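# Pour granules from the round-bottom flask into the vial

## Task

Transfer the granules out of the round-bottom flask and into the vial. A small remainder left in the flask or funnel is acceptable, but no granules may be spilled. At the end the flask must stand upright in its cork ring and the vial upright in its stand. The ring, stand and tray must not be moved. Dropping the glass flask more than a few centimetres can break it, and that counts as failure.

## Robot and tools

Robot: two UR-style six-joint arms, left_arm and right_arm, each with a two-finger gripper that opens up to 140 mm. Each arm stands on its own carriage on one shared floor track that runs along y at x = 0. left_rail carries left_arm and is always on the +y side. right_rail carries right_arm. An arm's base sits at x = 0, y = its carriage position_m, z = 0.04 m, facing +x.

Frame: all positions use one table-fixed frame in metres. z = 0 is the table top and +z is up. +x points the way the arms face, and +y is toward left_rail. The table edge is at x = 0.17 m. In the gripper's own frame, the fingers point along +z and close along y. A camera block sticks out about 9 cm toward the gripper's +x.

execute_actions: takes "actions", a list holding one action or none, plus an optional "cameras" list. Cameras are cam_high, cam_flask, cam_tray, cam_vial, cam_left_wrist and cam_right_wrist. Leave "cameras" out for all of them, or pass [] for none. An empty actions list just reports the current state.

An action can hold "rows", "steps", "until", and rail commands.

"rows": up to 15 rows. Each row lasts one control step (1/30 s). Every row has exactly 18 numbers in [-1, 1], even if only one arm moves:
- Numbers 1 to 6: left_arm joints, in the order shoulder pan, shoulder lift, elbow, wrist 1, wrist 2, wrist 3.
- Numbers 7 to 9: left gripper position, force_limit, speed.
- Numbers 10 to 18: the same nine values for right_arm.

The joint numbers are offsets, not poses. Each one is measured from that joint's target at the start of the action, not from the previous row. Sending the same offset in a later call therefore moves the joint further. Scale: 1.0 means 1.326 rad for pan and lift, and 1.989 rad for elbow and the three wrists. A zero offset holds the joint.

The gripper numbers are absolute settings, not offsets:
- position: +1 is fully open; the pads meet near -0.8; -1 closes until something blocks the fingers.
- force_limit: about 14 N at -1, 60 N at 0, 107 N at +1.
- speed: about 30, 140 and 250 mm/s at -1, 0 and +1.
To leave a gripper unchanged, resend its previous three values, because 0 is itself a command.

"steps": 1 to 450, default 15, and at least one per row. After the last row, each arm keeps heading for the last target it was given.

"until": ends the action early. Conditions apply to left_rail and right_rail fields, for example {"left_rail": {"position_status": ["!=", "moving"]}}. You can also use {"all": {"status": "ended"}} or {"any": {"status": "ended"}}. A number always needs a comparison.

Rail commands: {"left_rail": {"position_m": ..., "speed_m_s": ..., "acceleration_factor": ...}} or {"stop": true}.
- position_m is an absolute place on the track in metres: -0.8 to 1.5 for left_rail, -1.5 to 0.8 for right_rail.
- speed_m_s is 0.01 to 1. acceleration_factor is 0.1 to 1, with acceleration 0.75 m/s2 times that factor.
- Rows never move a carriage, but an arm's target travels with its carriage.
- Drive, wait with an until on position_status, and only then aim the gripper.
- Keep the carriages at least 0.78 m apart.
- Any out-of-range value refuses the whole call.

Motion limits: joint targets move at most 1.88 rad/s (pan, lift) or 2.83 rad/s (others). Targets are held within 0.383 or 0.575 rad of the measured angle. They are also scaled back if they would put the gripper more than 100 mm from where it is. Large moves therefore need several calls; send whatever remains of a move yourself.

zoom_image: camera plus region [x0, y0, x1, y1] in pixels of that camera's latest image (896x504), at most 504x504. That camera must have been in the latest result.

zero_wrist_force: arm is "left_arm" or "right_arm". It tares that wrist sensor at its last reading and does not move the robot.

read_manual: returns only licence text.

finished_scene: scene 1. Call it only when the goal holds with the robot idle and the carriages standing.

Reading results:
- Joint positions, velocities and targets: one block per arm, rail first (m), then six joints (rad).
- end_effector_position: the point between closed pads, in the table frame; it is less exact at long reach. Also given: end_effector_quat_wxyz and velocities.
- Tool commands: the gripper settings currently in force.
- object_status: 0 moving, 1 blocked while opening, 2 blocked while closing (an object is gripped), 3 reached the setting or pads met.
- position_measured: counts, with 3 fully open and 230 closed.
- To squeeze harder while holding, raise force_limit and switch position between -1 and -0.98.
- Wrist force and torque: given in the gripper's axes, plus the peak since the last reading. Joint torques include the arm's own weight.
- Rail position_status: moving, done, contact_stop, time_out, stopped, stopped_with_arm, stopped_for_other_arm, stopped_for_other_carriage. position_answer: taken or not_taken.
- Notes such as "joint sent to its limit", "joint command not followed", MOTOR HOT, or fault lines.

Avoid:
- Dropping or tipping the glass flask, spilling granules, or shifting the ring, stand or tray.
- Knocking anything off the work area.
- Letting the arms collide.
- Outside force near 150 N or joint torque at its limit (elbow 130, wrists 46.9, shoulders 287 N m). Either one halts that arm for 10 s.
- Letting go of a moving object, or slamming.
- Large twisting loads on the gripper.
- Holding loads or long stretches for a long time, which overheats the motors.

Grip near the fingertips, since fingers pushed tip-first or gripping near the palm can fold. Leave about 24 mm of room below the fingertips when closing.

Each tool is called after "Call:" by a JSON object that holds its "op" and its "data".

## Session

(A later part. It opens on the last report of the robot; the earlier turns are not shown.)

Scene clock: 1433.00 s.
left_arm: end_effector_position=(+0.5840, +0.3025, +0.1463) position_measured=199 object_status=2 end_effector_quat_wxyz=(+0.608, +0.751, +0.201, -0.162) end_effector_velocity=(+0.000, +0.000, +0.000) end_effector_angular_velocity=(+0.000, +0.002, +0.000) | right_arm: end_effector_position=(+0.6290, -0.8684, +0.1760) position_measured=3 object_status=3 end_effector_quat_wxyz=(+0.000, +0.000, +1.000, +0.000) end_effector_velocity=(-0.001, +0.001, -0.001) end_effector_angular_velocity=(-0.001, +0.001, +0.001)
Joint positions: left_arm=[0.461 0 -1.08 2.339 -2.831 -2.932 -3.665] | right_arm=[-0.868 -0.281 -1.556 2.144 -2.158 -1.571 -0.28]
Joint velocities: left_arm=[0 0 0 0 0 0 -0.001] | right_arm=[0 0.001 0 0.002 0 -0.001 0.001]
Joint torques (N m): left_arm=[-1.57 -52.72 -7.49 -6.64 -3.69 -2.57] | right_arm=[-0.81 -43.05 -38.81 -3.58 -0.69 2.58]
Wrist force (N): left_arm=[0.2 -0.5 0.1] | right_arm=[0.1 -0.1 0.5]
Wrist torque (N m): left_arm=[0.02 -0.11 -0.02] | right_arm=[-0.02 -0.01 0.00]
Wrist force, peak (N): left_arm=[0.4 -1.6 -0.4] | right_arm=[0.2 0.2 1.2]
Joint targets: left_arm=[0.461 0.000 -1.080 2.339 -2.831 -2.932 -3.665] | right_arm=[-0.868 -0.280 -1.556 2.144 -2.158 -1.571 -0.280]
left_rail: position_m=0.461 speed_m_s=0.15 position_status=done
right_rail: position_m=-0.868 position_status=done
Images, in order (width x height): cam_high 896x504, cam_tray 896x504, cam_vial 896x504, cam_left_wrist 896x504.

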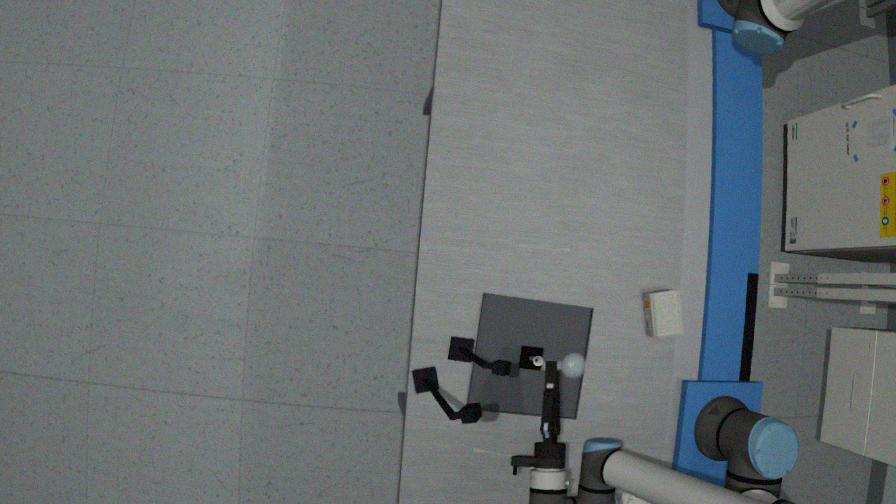

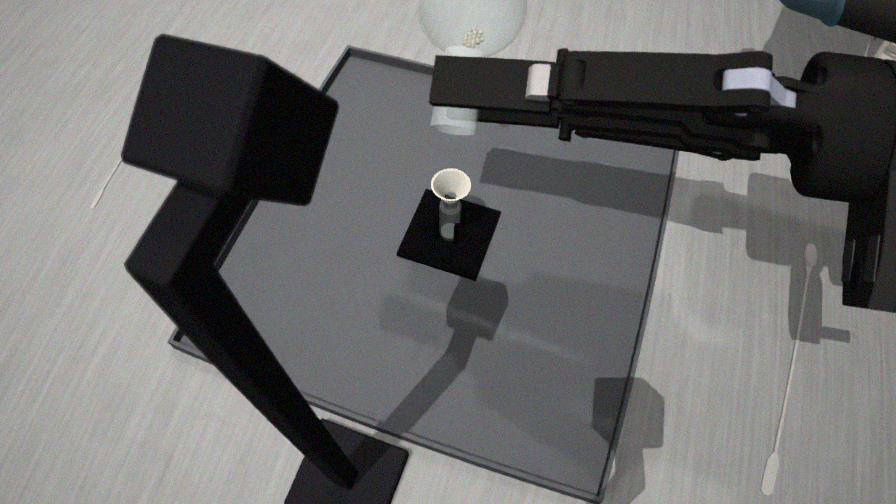

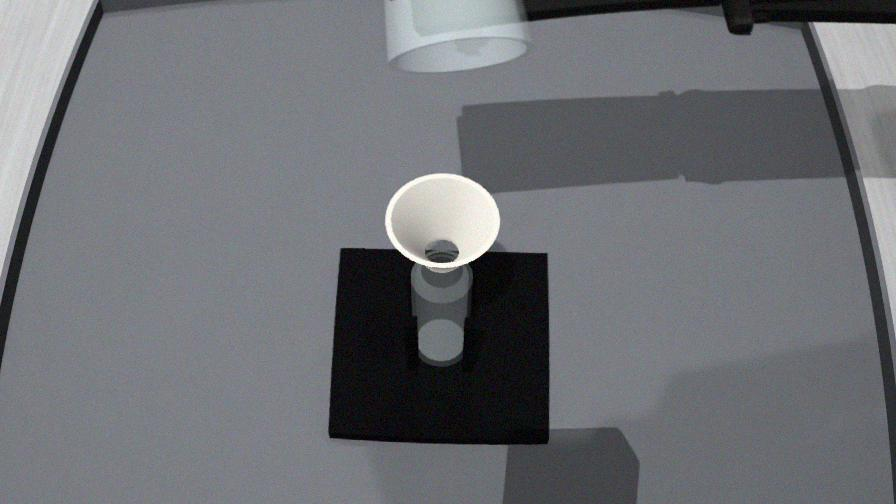

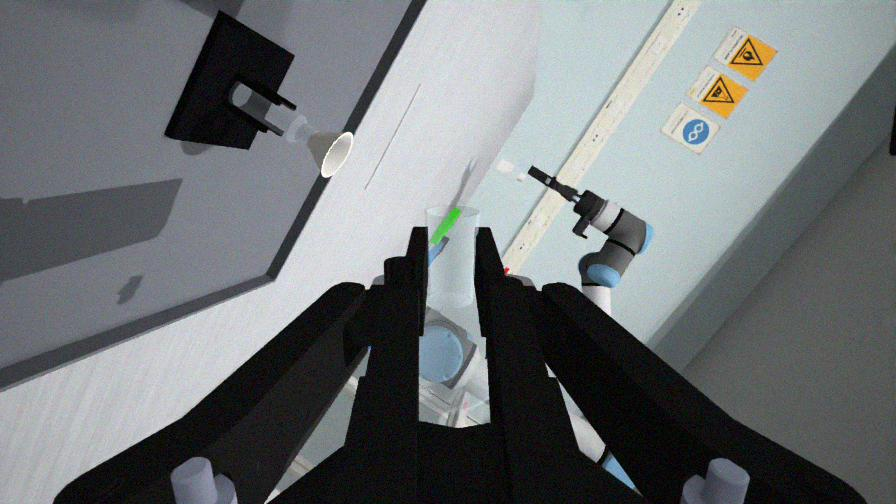

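Call:
{"op": "execute_actions", "data": {"actions": [{"rows": [[0, 0.00058, 0, -0.00038, 0, -0.00048, -1, 0, -1, 0, 0, 0, 0, 0, 0, 1, 1, 1], [0, 0.00225, -0.00001, -0.00149, 0, -0.00189, -1, 0, -1, 0, 0, 0, 0, 0, 0, 1, 1, 1], [0, 0.00498, -0.00003, -0.00329, 0, -0.00417, -1, 0, -1, 0, 0, 0, 0, 0, 0, 1, 1, 1], [0, 0.00865, -0.00006, -0.00571, 0, -0.00724, -1, 0, -1, 0, 0, 0, 0, 0, 0, 1, 1, 1], [0, 0.0131, -0.00009, -0.00865, 0, -0.01097, -1, 0, -1, 0, 0, 0, 0, 0, 0, 1, 1, 1], [0, 0.01808, -0.00012, -0.01193, 0, -0.01514, -1, 0, -1, 0, 0, 0, 0, 0, 0, 1, 1, 1], [0, 0.02348, -0.00016, -0.0155, 0, -0.01966, -1, 0, -1, 0, 0, 0, 0, 0, 0, 1, 1, 1], [0, 0.02893, -0.00019, -0.0191, 0, -0.02422, -1, 0, -1, 0, 0, 0, 0, 0, 0, 1, 1, 1], [0, 0.03433, -0.00023, -0.02266, 0, -0.02874, -1, 0, -1, 0, 0, 0, 0, 0, 0, 1, 1, 1], [0, 0.03931, -0.00026, -0.02594, 0, -0.03291, -1, 0, -1, 0, 0, 0, 0, 0, 0, 1, 1, 1], [0, 0.04376, -0.00029, -0.02889, 0, -0.03663, -1, 0, -1, 0, 0, 0, 0, 0, 0, 1, 1, 1], [0, 0.04743, -0.00031, -0.03131, 0, -0.03971, -1, 0, -1, 0, 0, 0, 0, 0, 0, 1, 1, 1], [0, 0.05016, -0.00033, -0.03311, 0, -0.04199, -1, 0, -1, 0, 0, 0, 0, 0, 0, 1, 1, 1], [0, 0.05184, -0.00034, -0.03421, 0, -0.04339, -1, 0, -1, 0, 0, 0, 0, 0, 0, 1, 1, 1], [0, 0.05241, -0.00035, -0.03459, 0, -0.04387, -1, 0, -1, 0, 0, 0, 0, 0, 0, 1, 1, 1]], "steps": 30, "left_rail": {"position_m": 0.4579, "speed_m_s": 0.05, "acceleration_factor": 0.2}, "until": {"left_rail": {"position_status": ["!=", "moving"]}}}], "cameras": ["cam_left_wrist", "cam_tray", "cam_vial"]}}

Scene clock: 1539.27 s.
left_arm: end_effector_position=(+0.5835, +0.2992, +0.1224) position_measured=199 object_status=2 end_effector_quat_wxyz=(+0.602, +0.744, +0.225, -0.182) end_effector_velocity=(+0.001, +0.001, -0.001) end_effector_angular_velocity=(+0.001, +0.002, +0.002) | right_arm: end_effector_position=(+0.6290, -0.8684, +0.1760) position_measured=3 object_status=3 end_effector_quat_wxyz=(+0.000, +0.000, +1.000, +0.000) end_effector_velocity=(-0.001, +0.000, -0.001) end_effector_angular_velocity=(+0.000, +0.003, +0.000)
Joint positions: left_arm=[0.458 0 -1.028 2.339 -2.882 -2.932 -3.73] | right_arm=[-0.868 -0.281 -1.556 2.144 -2.158 -1.571 -0.28]
Joint velocities: left_arm=[0 0.001 0.003 -0.001 -0.003 0.001 -0.003] | right_arm=[0 0 0 0.001 0.002 -0.001 0]
Joint torques (N m): left_arm=[0.23 -55.5 -26.4 -7.08 -4.33 -2.69] | right_arm=[1.85 -44.22 -39.02 -3.51 -0.74 2.39]
Wrist force (N): left_arm=[0.4 -0.3 0.3] | right_arm=[-0.4 0.3 0.4]
Wrist torque (N m): left_arm=[0.05 -0.20 -0.03] | right_arm=[0.07 0.08 0.00]
Wrist force, peak (N): left_arm=[1.2 -0.8 -0.2] | right_arm=[-0.2 0.3 1.2]
Joint targets: left_arm=[0.458 0.000 -1.028 2.339 -2.882 -2.932 -3.731] | right_arm=[-0.868 -0.280 -1.556 2.144 -2.158 -1.571 -0.280]
left_rail: position_m=0.458 speed_m_s=0.05 position_status=done
right_rail: position_m=-0.868 position_status=done
Images, in order (width x height): cam_tray 896x504, cam_vial 896x504, cam_left_wrist 896x504.

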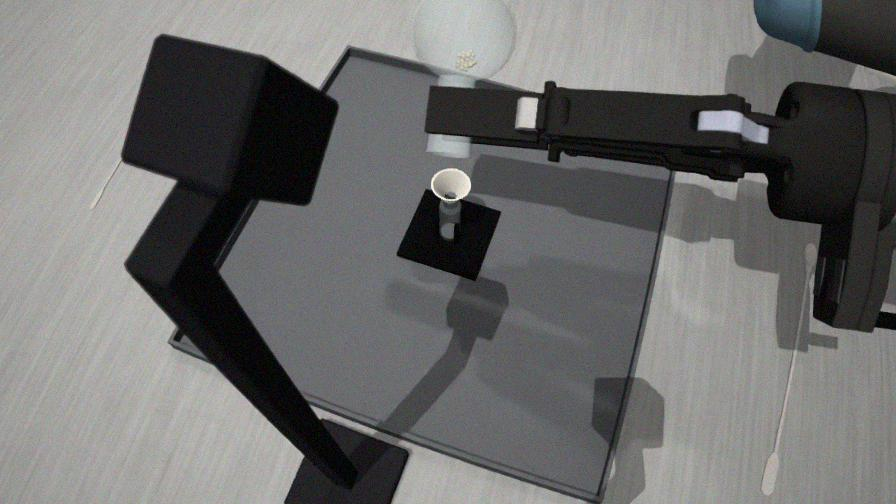

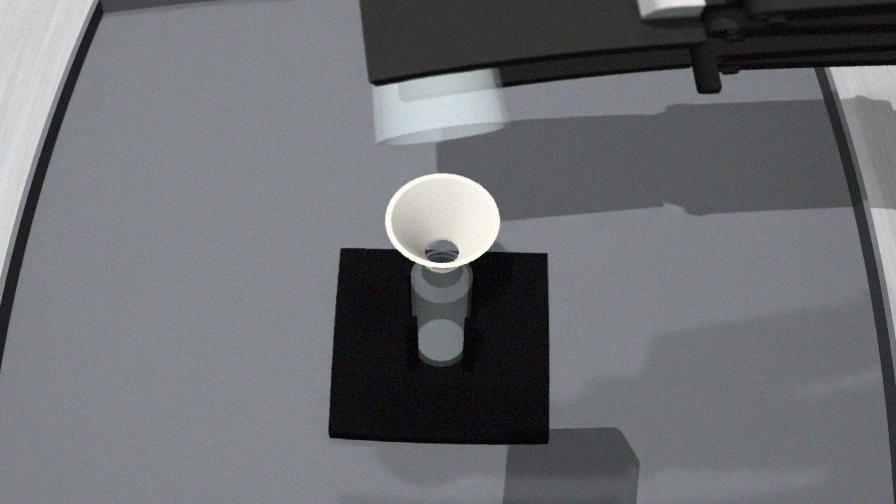

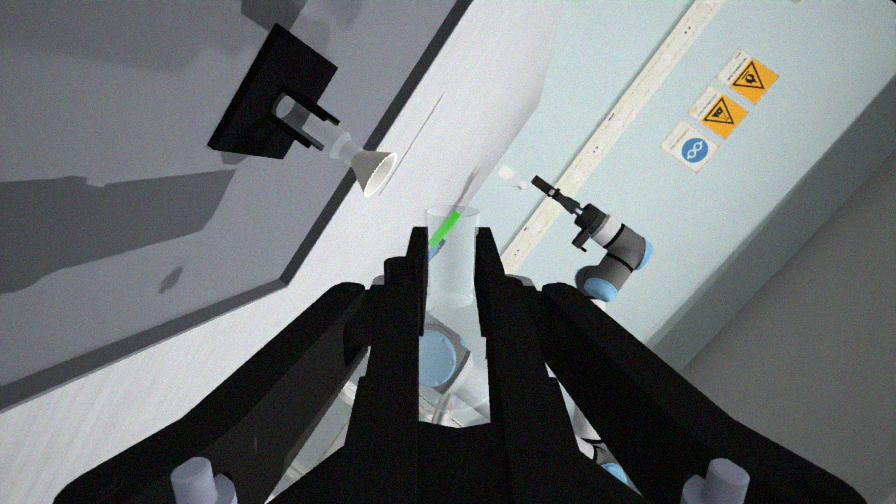

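Call:
{"op": "execute_actions", "data": {"actions": [], "cameras": ["cam_vial", "cam_tray", "cam_left_wrist"]}}

Scene clock: 1571.90 s.
left_arm: end_effector_position=(+0.5835, +0.2992, +0.1222) position_measured=199 object_status=2 end_effector_quat_wxyz=(+0.602, +0.744, +0.226, -0.182) end_effector_velocity=(+0.000, +0.000, +0.000) end_effector_angular_velocity=(+0.000, +0.002, +0.000) | right_arm: end_effector_position=(+0.6290, -0.8684, +0.1760) position_measured=3 object_status=3 end_effector_quat_wxyz=(+0.000, +0.000, +1.000, +0.000) end_effector_velocity=(+0.000, +0.000, +0.001) end_effector_angular_velocity=(+0.001, -0.002, +0.000)
Joint positions: left_arm=[0.458 0 -1.028 2.339 -2.882 -2.932 -3.731] | right_arm=[-0.868 -0.281 -1.556 2.144 -2.158 -1.571 -0.281]
Joint velocities: left_arm=[0 0 0 0.001 0 0 -0.001] | right_arm=[0 0 -0.002 -0.001 0.001 0.001 0]
Joint torques (N m): left_arm=[0.74 -61.46 -17.57 -3.97 -4.12 -1.82] | right_arm=[1.99 -44 -38.99 -3.91 -1.1 2.57]
Wrist force (N): left_arm=[0.3 -0.4 -0.4] | right_arm=[0.0 0.5 0.6]
Wrist torque (N m): left_arm=[0.02 -0.17 -0.03] | right_arm=[0.10 -0.02 0.00]
Wrist force, peak (N): left_arm=[1.2 -0.5 -0.2] | right_arm=[-0.3 0.5 1.0]
Joint targets: left_arm=[0.458 0.000 -1.028 2.339 -2.882 -2.932 -3.731] | right_arm=[-0.868 -0.280 -1.556 2.144 -2.158 -1.571 -0.280]
Tool commands: left_gripper/position=-1.0 left_gripper/force_limit=+0.0 left_gripper/speed=-1.0 right_gripper/position=+1.0 right_gripper/force_limit=+1.0 right_gripper/speed=+1.0
left_rail: position_m=0.458 speed_m_s=0.05 position_status=done
right_rail: position_m=-0.868 position_status=done
Images, in order (width x height): cam_tray 896x504, cam_vial 896x504, cam_left_wrist 896x504.

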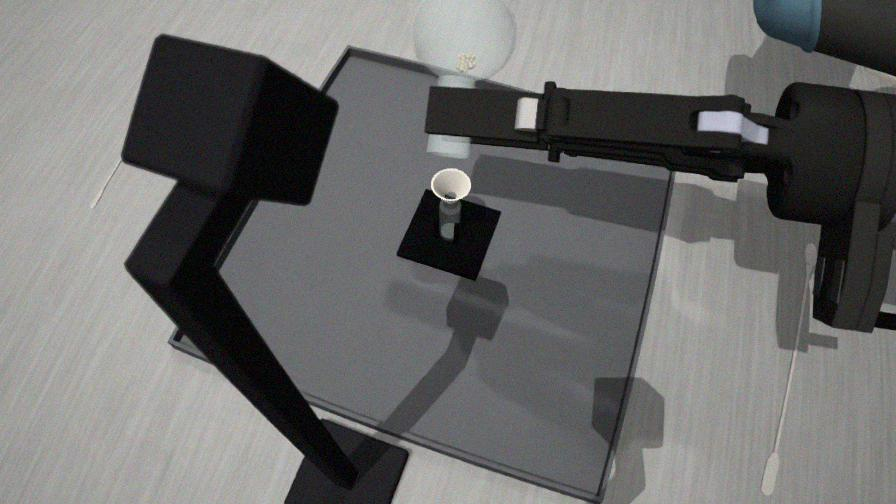

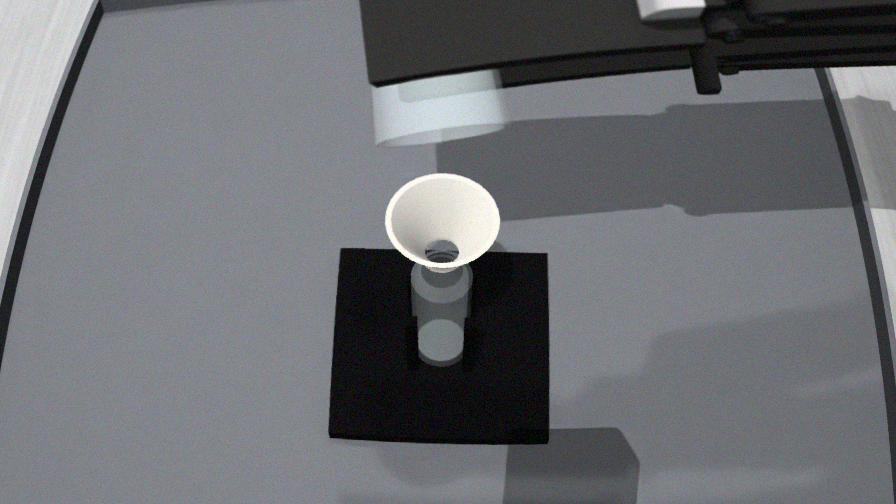

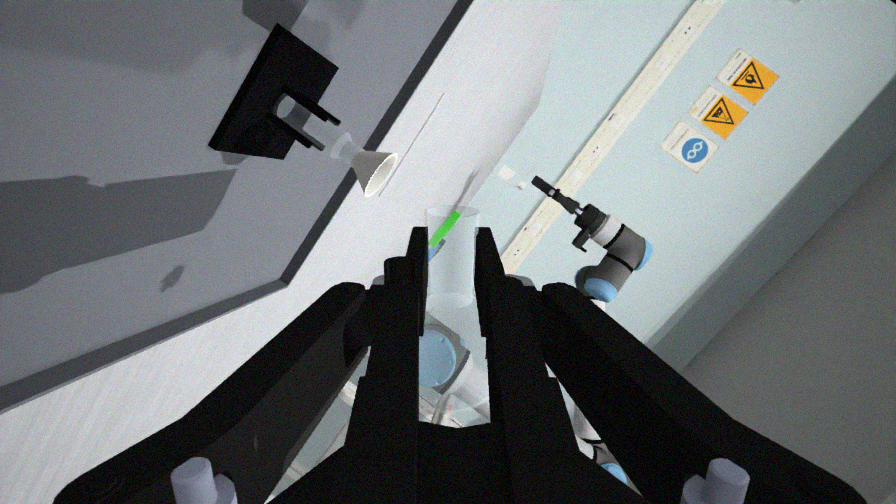

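Call:
{"op": "zoom_image", "data": {"camera": "cam_vial", "region": [340, 60, 564, 284]}}

Call:
{"op": "zoom_image", "data": {"camera": "cam_left_wrist", "region": [200, 60, 480, 340]}}

Scaled by 2.250 from the camera's 896x504 image, which has a finer 1280x720 frame.

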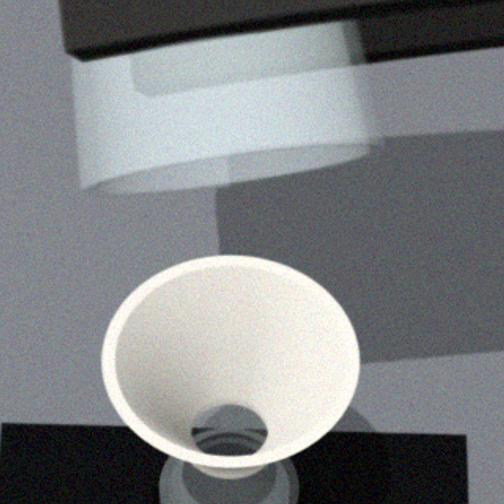

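Scaled by 1.800 from the camera's 896x504 image, which has a finer 1280x720 frame.

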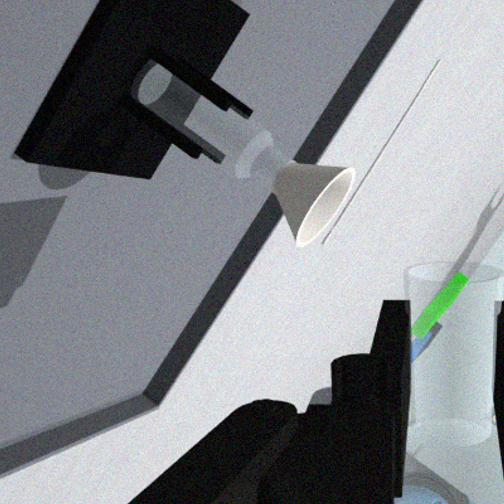

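Call:
{"op": "execute_actions", "data": {"actions": [{"rows":[[0,0.000388,0,-0.000259,0,-0.000186,-1,0,-1,0,0,0,0,0,0,1,1,1],[0,0.001529,0,-0.00102,0,-0.000735,-1,0,-1,0,0,0,0,0,0,1,1,1],[0,0.003332,0,-0.002222,0,-0.001601,-1,0,-1,0,0,0,0,0,0,1,1,1],[0,0.005706,0,-0.003805,0,-0.002741,-1,0,-1,0,0,0,0,0,0,1,1,1],[0,0.008468,0,-0.005647,0,-0.004068,-1,0,-1,0,0,0,0,0,0,1,1,1],[0,0.011412,0,-0.007611,0,-0.005483,-1,0,-1,0,0,0,0,0,0,1,1,1],[0,0.014356,0,-0.009574,0,-0.006897,-1,0,-1,0,0,0,0,0,0,1,1,1],[0,0.017118,0,-0.011416,0,-0.008224,-1,0,-1,0,0,0,0,0,0,1,1,1],[0,0.019492,0,-0.012999,0,-0.009364,-1,0,-1,0,0,0,0,0,0,1,1,1],[0,0.021295,0,-0.014201,0,-0.01023,-1,0,-1,0,0,0,0,0,0,1,1,1],[0,0.022436,0,-0.014962,0,-0.010779,-1,0,-1,0,0,0,0,0,0,1,1,1],[0,0.022824,0,-0.015221,0,-0.010965,-1,0,-1,0,0,0,0,0,0,1,1,1]],"steps":15}], "cameras": ["cam_vial", "cam_tray", "cam_left_wrist"]}}

Scene clock: 1631.87 s.
left_arm: end_effector_position=(+0.5824, +0.2992, +0.1084) position_measured=199 object_status=2 end_effector_quat_wxyz=(+0.600, +0.741, +0.233, -0.189) end_effector_velocity=(+0.000, +0.000, -0.002) end_effector_angular_velocity=(+0.000, +0.004, +0.001) | right_arm: end_effector_position=(+0.6290, -0.8684, +0.1760) position_measured=3 object_status=3 end_effector_quat_wxyz=(+0.000, +0.000, +1.000, +0.000) end_effector_velocity=(+0.000, +0.001, +0.000) end_effector_angular_velocity=(-0.001, -0.001, +0.002)
Joint positions: left_arm=[0.458 0 -0.998 2.339 -2.912 -2.932 -3.752] | right_arm=[-0.868 -0.281 -1.556 2.144 -2.158 -1.571 -0.28]
Joint velocities: left_arm=[0 0 0.004 0 -0.004 0 -0.004] | right_arm=[0 0.002 0 0 -0.001 -0.001 0]
Joint torques (N m): left_arm=[2.81 -53.07 -21.34 -7.7 -4.11 -3] | right_arm=[3.63 -44.05 -38.18 -3.85 -0.5 2.46]
Wrist force (N): left_arm=[0.8 -0.2 -0.5] | right_arm=[-0.1 0.4 0.4]
Wrist torque (N m): left_arm=[0.09 -0.26 -0.01] | right_arm=[0.08 0.02 0.00]
Wrist force, peak (N): left_arm=[0.9 -0.9 -0.3] | right_arm=[-0.4 0.6 1.0]
Joint targets: left_arm=[0.458 0.000 -0.998 2.339 -2.913 -2.932 -3.752] | right_arm=[-0.868 -0.280 -1.556 2.144 -2.158 -1.571 -0.280]
left_rail: position_m=0.458 speed_m_s=0.05 position_status=done
right_rail: position_m=-0.868 position_status=done
Images, in order (width x height): cam_tray 896x504, cam_vial 896x504, cam_left_wrist 896x504.

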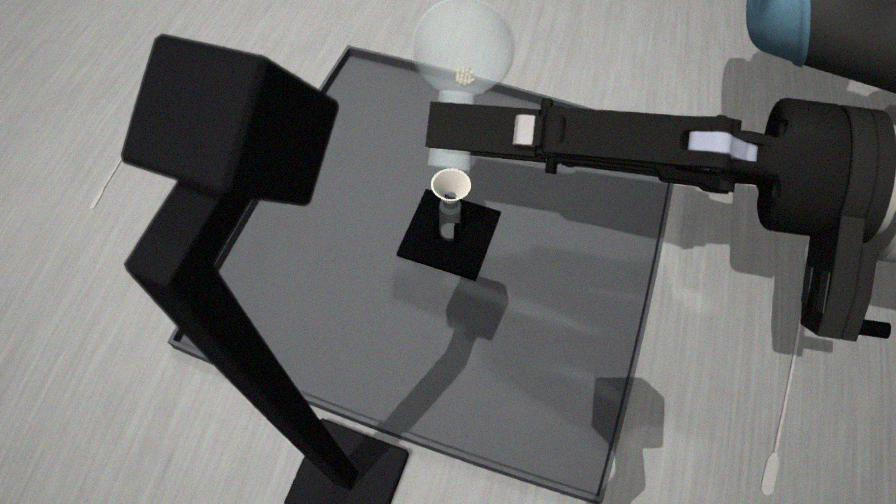

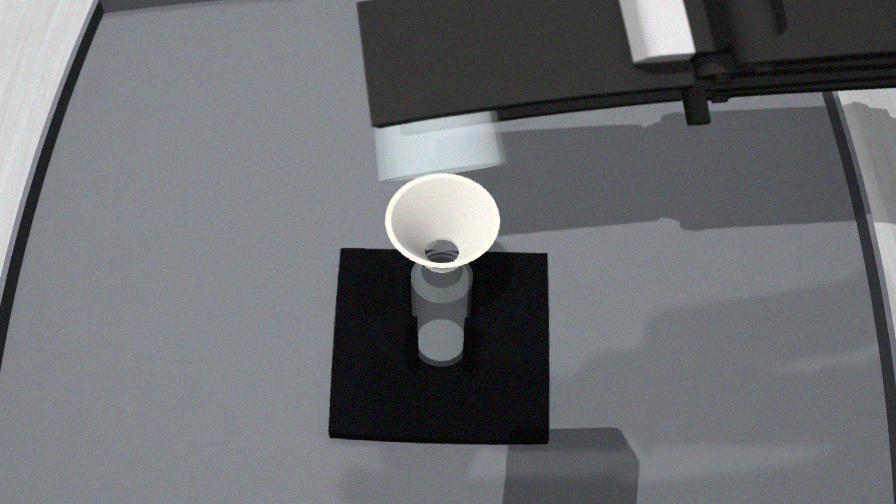

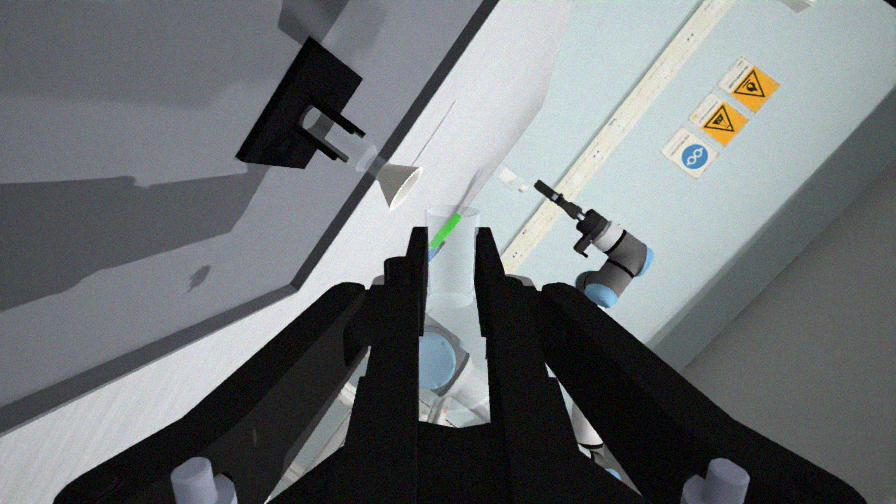

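Call:
{"op": "zoom_image", "data": {"camera": "cam_left_wrist", "region": [340, 130, 508, 242]}}

Call:
{"op": "zoom_image", "data": {"camera": "cam_vial", "region": [350, 90, 540, 280]}}

Call:
{"op": "zoom_image", "data": {"camera": "cam_tray", "region": [380, 0, 560, 210]}}

Scaled by 3.000 from the camera's 896x504 image, which has a finer 1280x720 frame.

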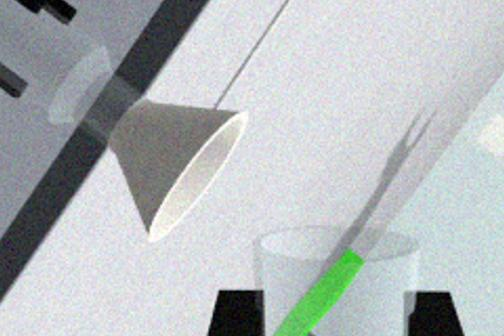

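Scaled by 2.653 from the camera's 896x504 image, which has a finer 1280x720 frame.

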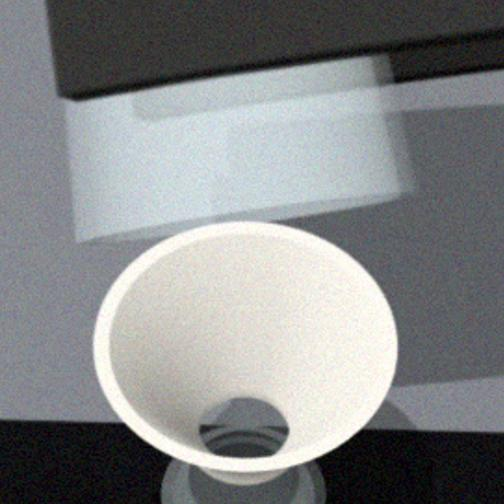

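Scaled by 2.400 from the camera's 896x504 image, which has a finer 1280x720 frame.

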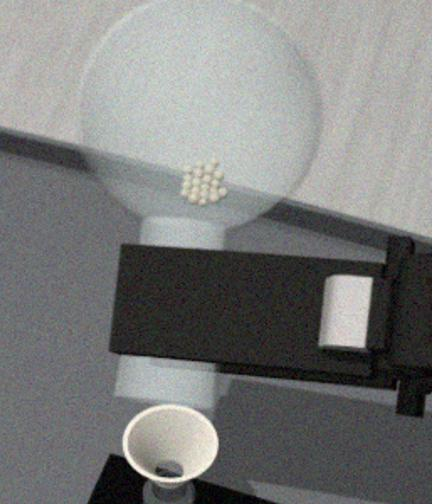

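Call:
{"op": "execute_actions", "data": {"actions": [{"rows":[[0,0.000163,0.000023,-0.000132,0,0,-1,0,-1,0,0,0,0,0,0,1,1,1],[0,0.000642,0.000092,-0.00052,0,0,-1,0,-1,0,0,0,0,0,0,1,1,1],[0,0.001398,0.000201,-0.001134,0,0,-1,0,-1,0,0,0,0,0,0,1,1,1],[0,0.002395,0.000345,-0.001942,0,0,-1,0,-1,0,0,0,0,0,0,1,1,1],[0,0.003553,0.000512,-0.002882,0,0,-1,0,-1,0,0,0,0,0,0,1,1,1],[0,0.004789,0.00069,-0.003884,0,0,-1,0,-1,0,0,0,0,0,0,1,1,1],[0,0.006025,0.000868,-0.004885,0,0,-1,0,-1,0,0,0,0,0,0,1,1,1],[0,0.007184,0.001035,-0.005825,0,0,-1,0,-1,0,0,0,0,0,0,1,1,1],[0,0.00818,0.001179,-0.006633,0,0,-1,0,-1,0,0,0,0,0,0,1,1,1],[0,0.008936,0.001288,-0.007247,0,0,-1,0,-1,0,0,0,0,0,0,1,1,1],[0,0.009415,0.001357,-0.007635,0,0,-1,0,-1,0,0,0,0,0,0,1,1,1],[0,0.009578,0.00138,-0.007767,0,0,-1,0,-1,0,0,0,0,0,0,1,1,1]],"steps":15}], "cameras": ["cam_vial", "cam_left_wrist"]}}

Call:
{"op": "zoom_image", "data": {"camera": "cam_left_wrist", "region": [340, 130, 508, 242]}}

Call:
{"op": "zoom_image", "data": {"camera": "cam_vial", "region": [350, 100, 540, 290]}}

Scene clock: 1681.37 s.
left_arm: end_effector_position=(+0.5804, +0.2992, +0.1021) position_measured=199 object_status=2 end_effector_quat_wxyz=(+0.600, +0.741, +0.234, -0.189) end_effector_velocity=(+0.000, +0.000, -0.001) end_effector_angular_velocity=(-0.001, -0.001, +0.000) | right_arm: end_effector_position=(+0.6290, -0.8684, +0.1760) position_measured=3 object_status=3 end_effector_quat_wxyz=(+0.000, +0.000, +1.000, +0.000) end_effector_velocity=(+0.000, +0.001, +0.000) end_effector_angular_velocity=(+0.000, -0.001, +0.001)
Joint positions: left_arm=[0.458 0 -0.985 2.341 -2.928 -2.932 -3.752] | right_arm=[-0.868 -0.281 -1.556 2.144 -2.158 -1.571 -0.28]
Joint velocities: left_arm=[0 0 0.002 0 -0.003 -0.001 0] | right_arm=[0 0.001 0 0 -0.001 0.001 0]
Joint torques (N m): left_arm=[8.93 -55.57 -1.06 -7.42 -4.1 -1.14] | right_arm=[3 -43.32 -38.84 -4.44 -0.75 1.81]
Wrist force (N): left_arm=[0.6 -0.3 -0.2] | right_arm=[-0.2 0.1 0.6]
Wrist torque (N m): left_arm=[0.07 -0.22 -0.02] | right_arm=[0.02 0.03 0.01]
Wrist force, peak (N): left_arm=[1.3 0.0 -0.3] | right_arm=[0.1 0.7 1.0]
Joint targets: left_arm=[0.458 0.000 -0.985 2.341 -2.928 -2.932 -3.752] | right_arm=[-0.868 -0.280 -1.556 2.144 -2.158 -1.571 -0.280]
left_rail: position_m=0.458 speed_m_s=0.05 position_status=done
right_rail: position_m=-0.868 position_status=done
Images, in order (width x height): cam_vial 896x504, cam_left_wrist 896x504.

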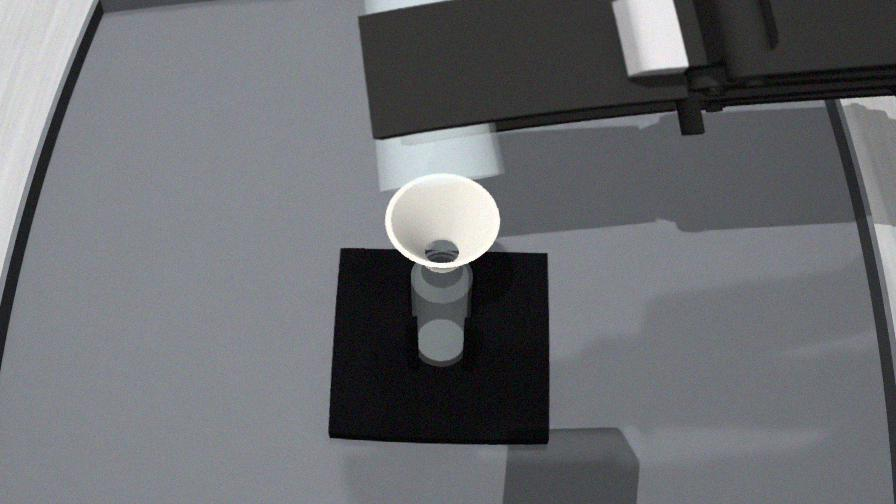

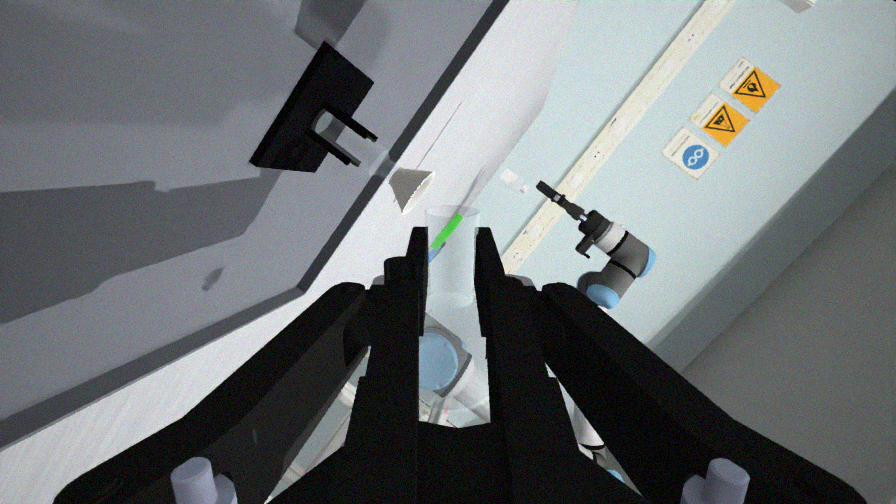

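Scaled by 3.000 from the camera's 896x504 image, which has a finer 1280x720 frame.

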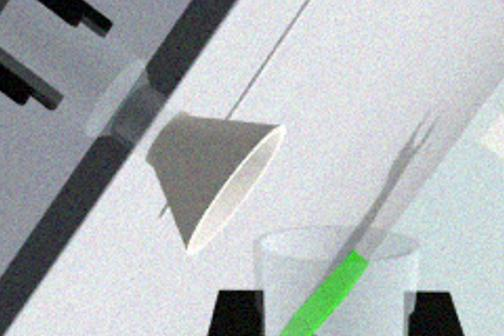

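Scaled by 2.653 from the camera's 896x504 image, which has a finer 1280x720 frame.

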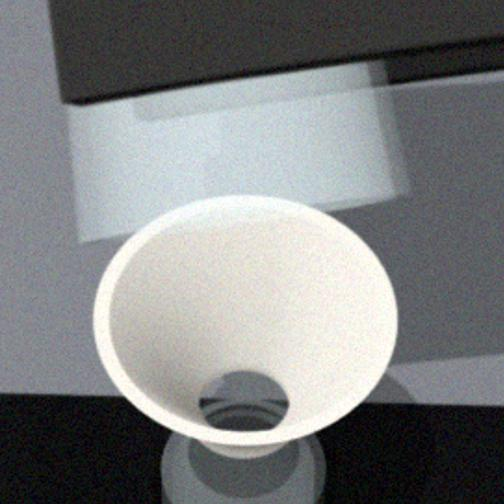

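Call:
{"op": "execute_actions", "data": {"actions": [{"rows":[[0,0.000169,-0.00001,-0.000103,0,0,-1,0,-1,0,0,0,0,0,0,1,1,1],[0,0.000628,-0.000037,-0.000381,0,0,-1,0,-1,0,0,0,0,0,0,1,1,1],[0,0.001305,-0.000078,-0.000792,0,0,-1,0,-1,0,0,0,0,0,0,1,1,1],[0,0.002126,-0.000126,-0.001291,0,0,-1,0,-1,0,0,0,0,0,0,1,1,1],[0,0.003021,-0.00018,-0.001834,0,0,-1,0,-1,0,0,0,0,0,0,1,1,1],[0,0.003915,-0.000233,-0.002377,0,0,-1,0,-1,0,0,0,0,0,0,1,1,1],[0,0.004736,-0.000281,-0.002876,0,0,-1,0,-1,0,0,0,0,0,0,1,1,1],[0,0.005413,-0.000322,-0.003287,0,0,-1,0,-1,0,0,0,0,0,0,1,1,1],[0,0.005872,-0.000349,-0.003565,0,0,-1,0,-1,0,0,0,0,0,0,1,1,1],[0,0.006041,-0.000359,-0.003668,0,0,-1,0,-1,0,0,0,0,0,0,1,1,1]],"steps":15}], "cameras": ["cam_vial", "cam_left_wrist"]}}

Call:
{"op": "zoom_image", "data": {"camera": "cam_left_wrist", "region": [340, 130, 508, 242]}}

Call:
{"op": "zoom_image", "data": {"camera": "cam_vial", "region": [350, 100, 540, 290]}}

Scene clock: 1734.93 s.
left_arm: end_effector_position=(+0.5803, +0.2992, +0.0985) position_measured=199 object_status=2 end_effector_quat_wxyz=(+0.600, +0.741, +0.234, -0.189) end_effector_velocity=(+0.000, +0.000, -0.001) end_effector_angular_velocity=(-0.001, +0.002, +0.000) | right_arm: end_effector_position=(+0.6290, -0.8684, +0.1760) position_measured=3 object_status=3 end_effector_quat_wxyz=(+0.000, +0.000, +1.000, +0.000) end_effector_velocity=(-0.001, +0.000, -0.001) end_effector_angular_velocity=(+0.000, +0.001, +0.000)
Joint positions: left_arm=[0.458 0 -0.977 2.341 -2.935 -2.932 -3.752] | right_arm=[-0.868 -0.281 -1.556 2.144 -2.158 -1.571 -0.281]
Joint velocities: left_arm=[0 0 0.002 0 -0.001 -0.001 -0.001] | right_arm=[0 0 0 0.001 0 0 0]
Joint torques (N m): left_arm=[8.87 -54.54 -25.01 -6.82 -3.89 0.03] | right_arm=[3.94 -44.41 -38.74 -4.32 -0.09 1.94]
Wrist force (N): left_arm=[0.7 -0.3 -0.2] | right_arm=[-0.2 0.9 0.5]
Wrist torque (N m): left_arm=[0.06 -0.22 -0.02] | right_arm=[0.19 0.03 0.00]
Wrist force, peak (N): left_arm=[1.4 -0.1 -0.1] | right_arm=[-0.3 0.5 1.2]
Joint targets: left_arm=[0.458 0.000 -0.977 2.341 -2.935 -2.932 -3.752] | right_arm=[-0.868 -0.280 -1.556 2.144 -2.158 -1.571 -0.280]
left_rail: position_m=0.458 speed_m_s=0.05 position_status=done
right_rail: position_m=-0.868 position_status=done
Images, in order (width x height): cam_vial 896x504, cam_left_wrist 896x504.

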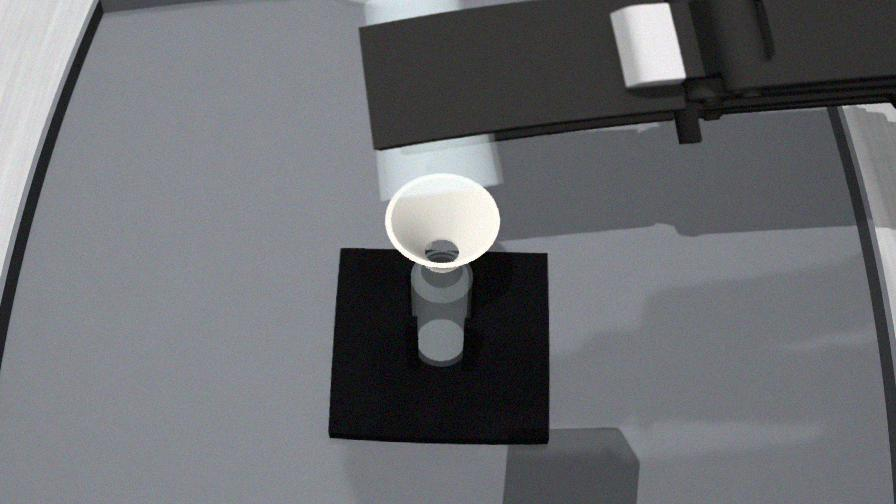

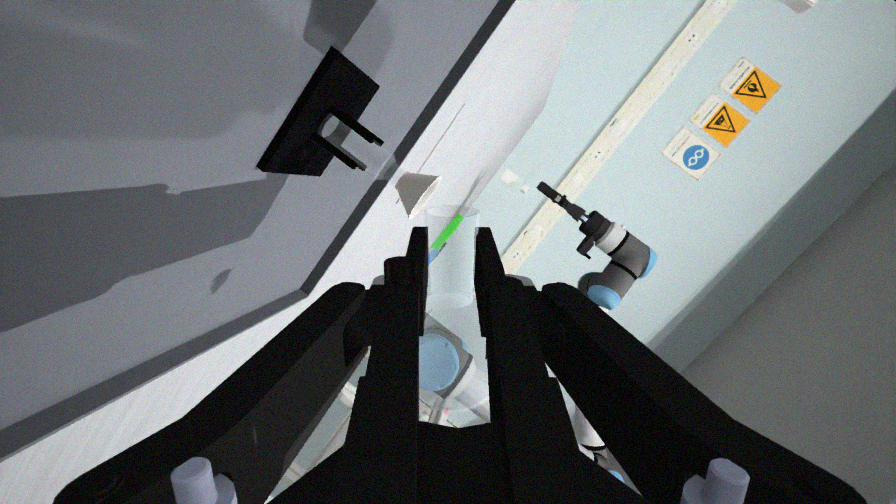

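Scaled by 3.000 from the camera's 896x504 image, which has a finer 1280x720 frame.

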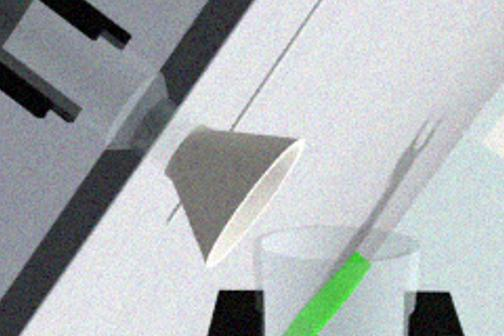

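Scaled by 2.653 from the camera's 896x504 image, which has a finer 1280x720 frame.

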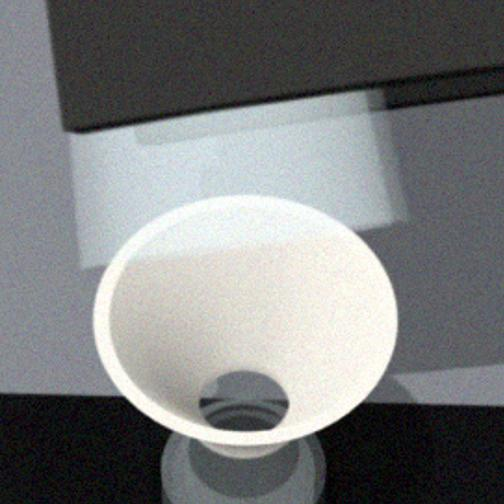

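Call:
{"op": "execute_actions", "data": {"actions": [{"rows":[[0,-0.000032,-0.000061,0.000082,0,-0.001228,-1,0,-1,0,0,0,0,0,0,1,1,1],[0,-0.000119,-0.000225,0.000304,0,-0.004563,-1,0,-1,0,0,0,0,0,0,1,1,1],[0,-0.000247,-0.000467,0.000632,0,-0.009477,-1,0,-1,0,0,0,0,0,0,1,1,1],[0,-0.000403,-0.000761,0.001029,0,-0.015444,-1,0,-1,0,0,0,0,0,0,1,1,1],[0,-0.000573,-0.001081,0.001462,0,-0.021937,-1,0,-1,0,0,0,0,0,0,1,1,1],[0,-0.000742,-0.0014,0.001895,0,-0.02843,-1,0,-1,0,0,0,0,0,0,1,1,1],[0,-0.000898,-0.001694,0.002292,0,-0.034397,-1,0,-1,0,0,0,0,0,0,1,1,1],[0,-0.001026,-0.001936,0.00262,0,-0.039311,-1,0,-1,0,0,0,0,0,0,1,1,1],[0,-0.001113,-0.0021,0.002842,0,-0.042646,-1,0,-1,0,0,0,0,0,0,1,1,1],[0,-0.001145,-0.002161,0.002924,0,-0.043874,-1,0,-1,0,0,0,0,0,0,1,1,1]],"steps":15}], "cameras": ["cam_tray", "cam_vial", "cam_left_wrist"]}}

Call:
{"op": "zoom_image", "data": {"camera": "cam_left_wrist", "region": [340, 130, 508, 242]}}

Call:
{"op": "zoom_image", "data": {"camera": "cam_vial", "region": [350, 100, 540, 290]}}

Call:
{"op": "zoom_image", "data": {"camera": "cam_tray", "region": [380, 0, 560, 210]}}

Scene clock: 1802.60 s.
left_arm: end_effector_position=(+0.5828, +0.2992, +0.0996) position_measured=199 object_status=2 end_effector_quat_wxyz=(+0.591, +0.730, +0.266, -0.215) end_effector_velocity=(+0.000, +0.000, +0.000) end_effector_angular_velocity=(+0.000, +0.003, +0.000) | right_arm: end_effector_position=(+0.6290, -0.8684, +0.1760) position_measured=3 object_status=3 end_effector_quat_wxyz=(+0.000, +0.000, +1.000, +0.000) end_effector_velocity=(+0.000, -0.001, +0.000) end_effector_angular_velocity=(-0.001, -0.001, -0.002)
Joint positions: left_arm=[0.458 0 -0.979 2.336 -2.93 -2.932 -3.839] | right_arm=[-0.868 -0.281 -1.556 2.144 -2.158 -1.571 -0.281]
Joint velocities: left_arm=[0 -0.001 0 0 0.001 0 -0.002] | right_arm=[0 -0.001 -0.001 0.001 -0.001 -0.001 0]
Joint torques (N m): left_arm=[8.12 -80.16 -25.09 -2.86 -3.77 -2.58] | right_arm=[8.01 -44.58 -41.62 -4.1 -0.54 2.1]
Wrist force (N): left_arm=[0.8 0.1 -0.2] | right_arm=[0.0 0.8 0.7]
Wrist torque (N m): left_arm=[0.13 -0.27 -0.04] | right_arm=[0.17 0.00 0.01]
Wrist force, peak (N): left_arm=[0.9 -0.6 -0.7] | right_arm=[-0.2 0.6 1.2]
Joint targets: left_arm=[0.458 0.000 -0.979 2.336 -2.930 -2.932 -3.840] | right_arm=[-0.868 -0.280 -1.556 2.144 -2.158 -1.571 -0.280]
left_rail: position_m=0.458 speed_m_s=0.05 position_status=done
right_rail: position_m=-0.868 position_status=done
Images, in order (width x height): cam_tray 896x504, cam_vial 896x504, cam_left_wrist 896x504.

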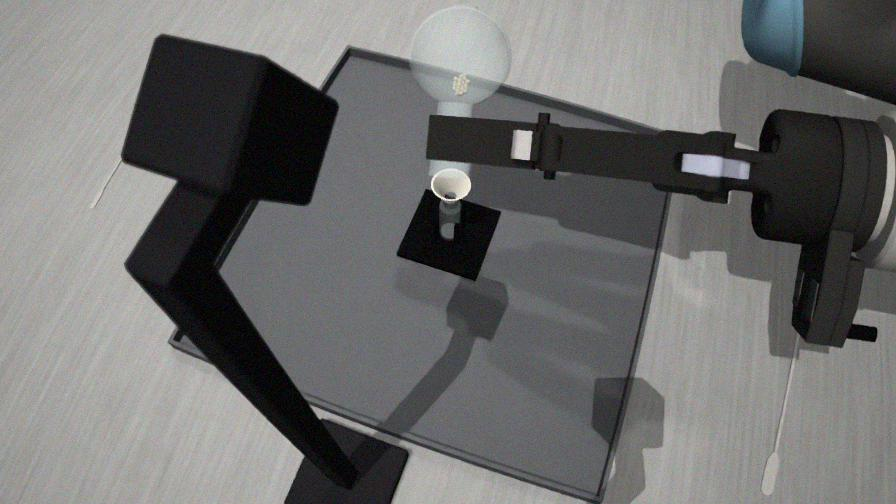

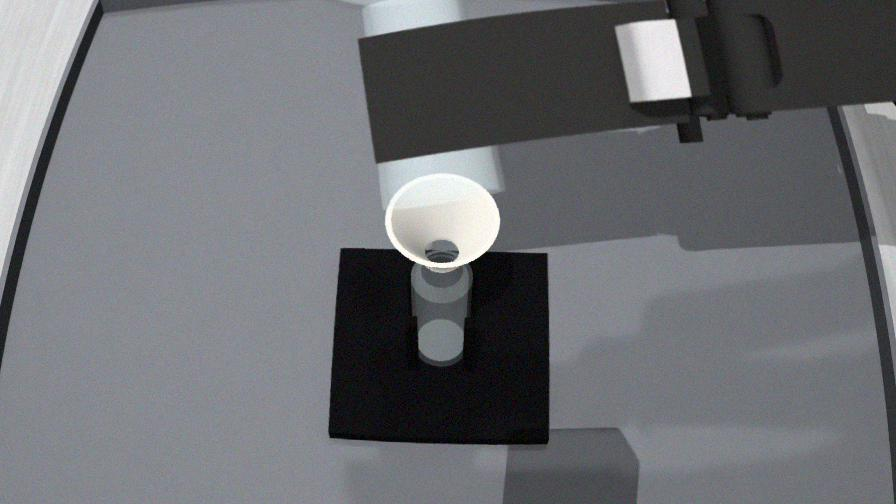

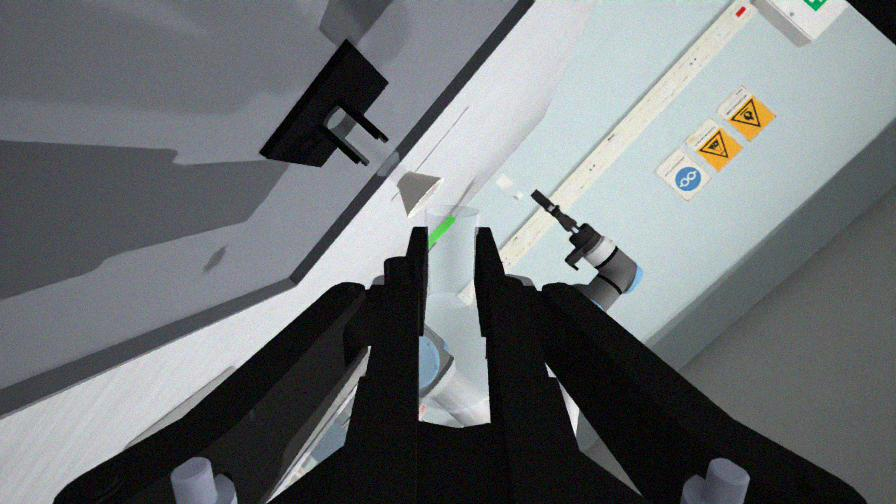

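Scaled by 3.000 from the camera's 896x504 image, which has a finer 1280x720 frame.

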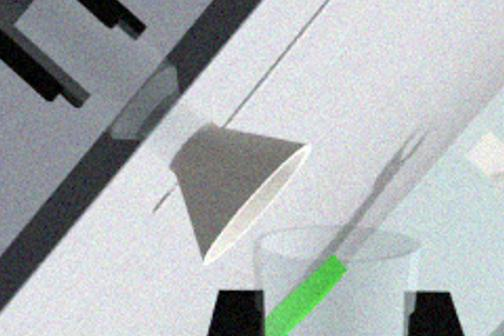

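Scaled by 2.653 from the camera's 896x504 image, which has a finer 1280x720 frame.

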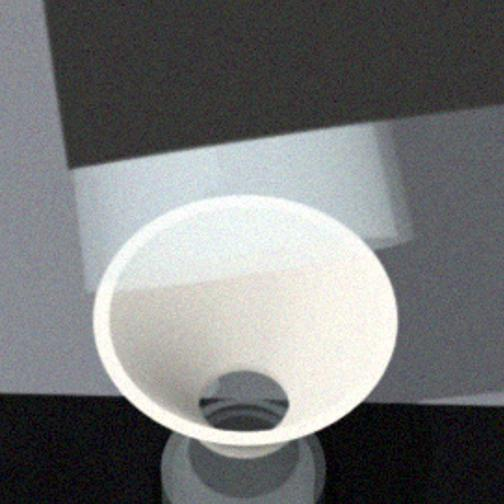

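Scaled by 2.400 from the camera's 896x504 image, which has a finer 1280x720 frame.

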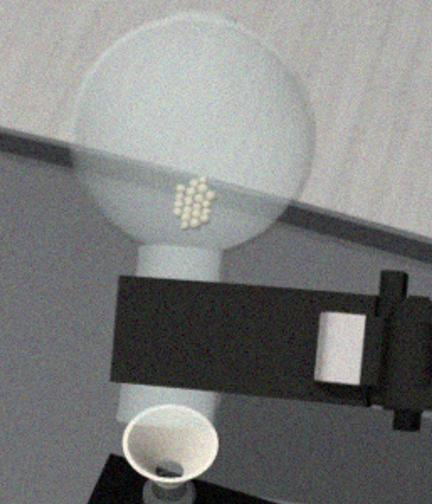

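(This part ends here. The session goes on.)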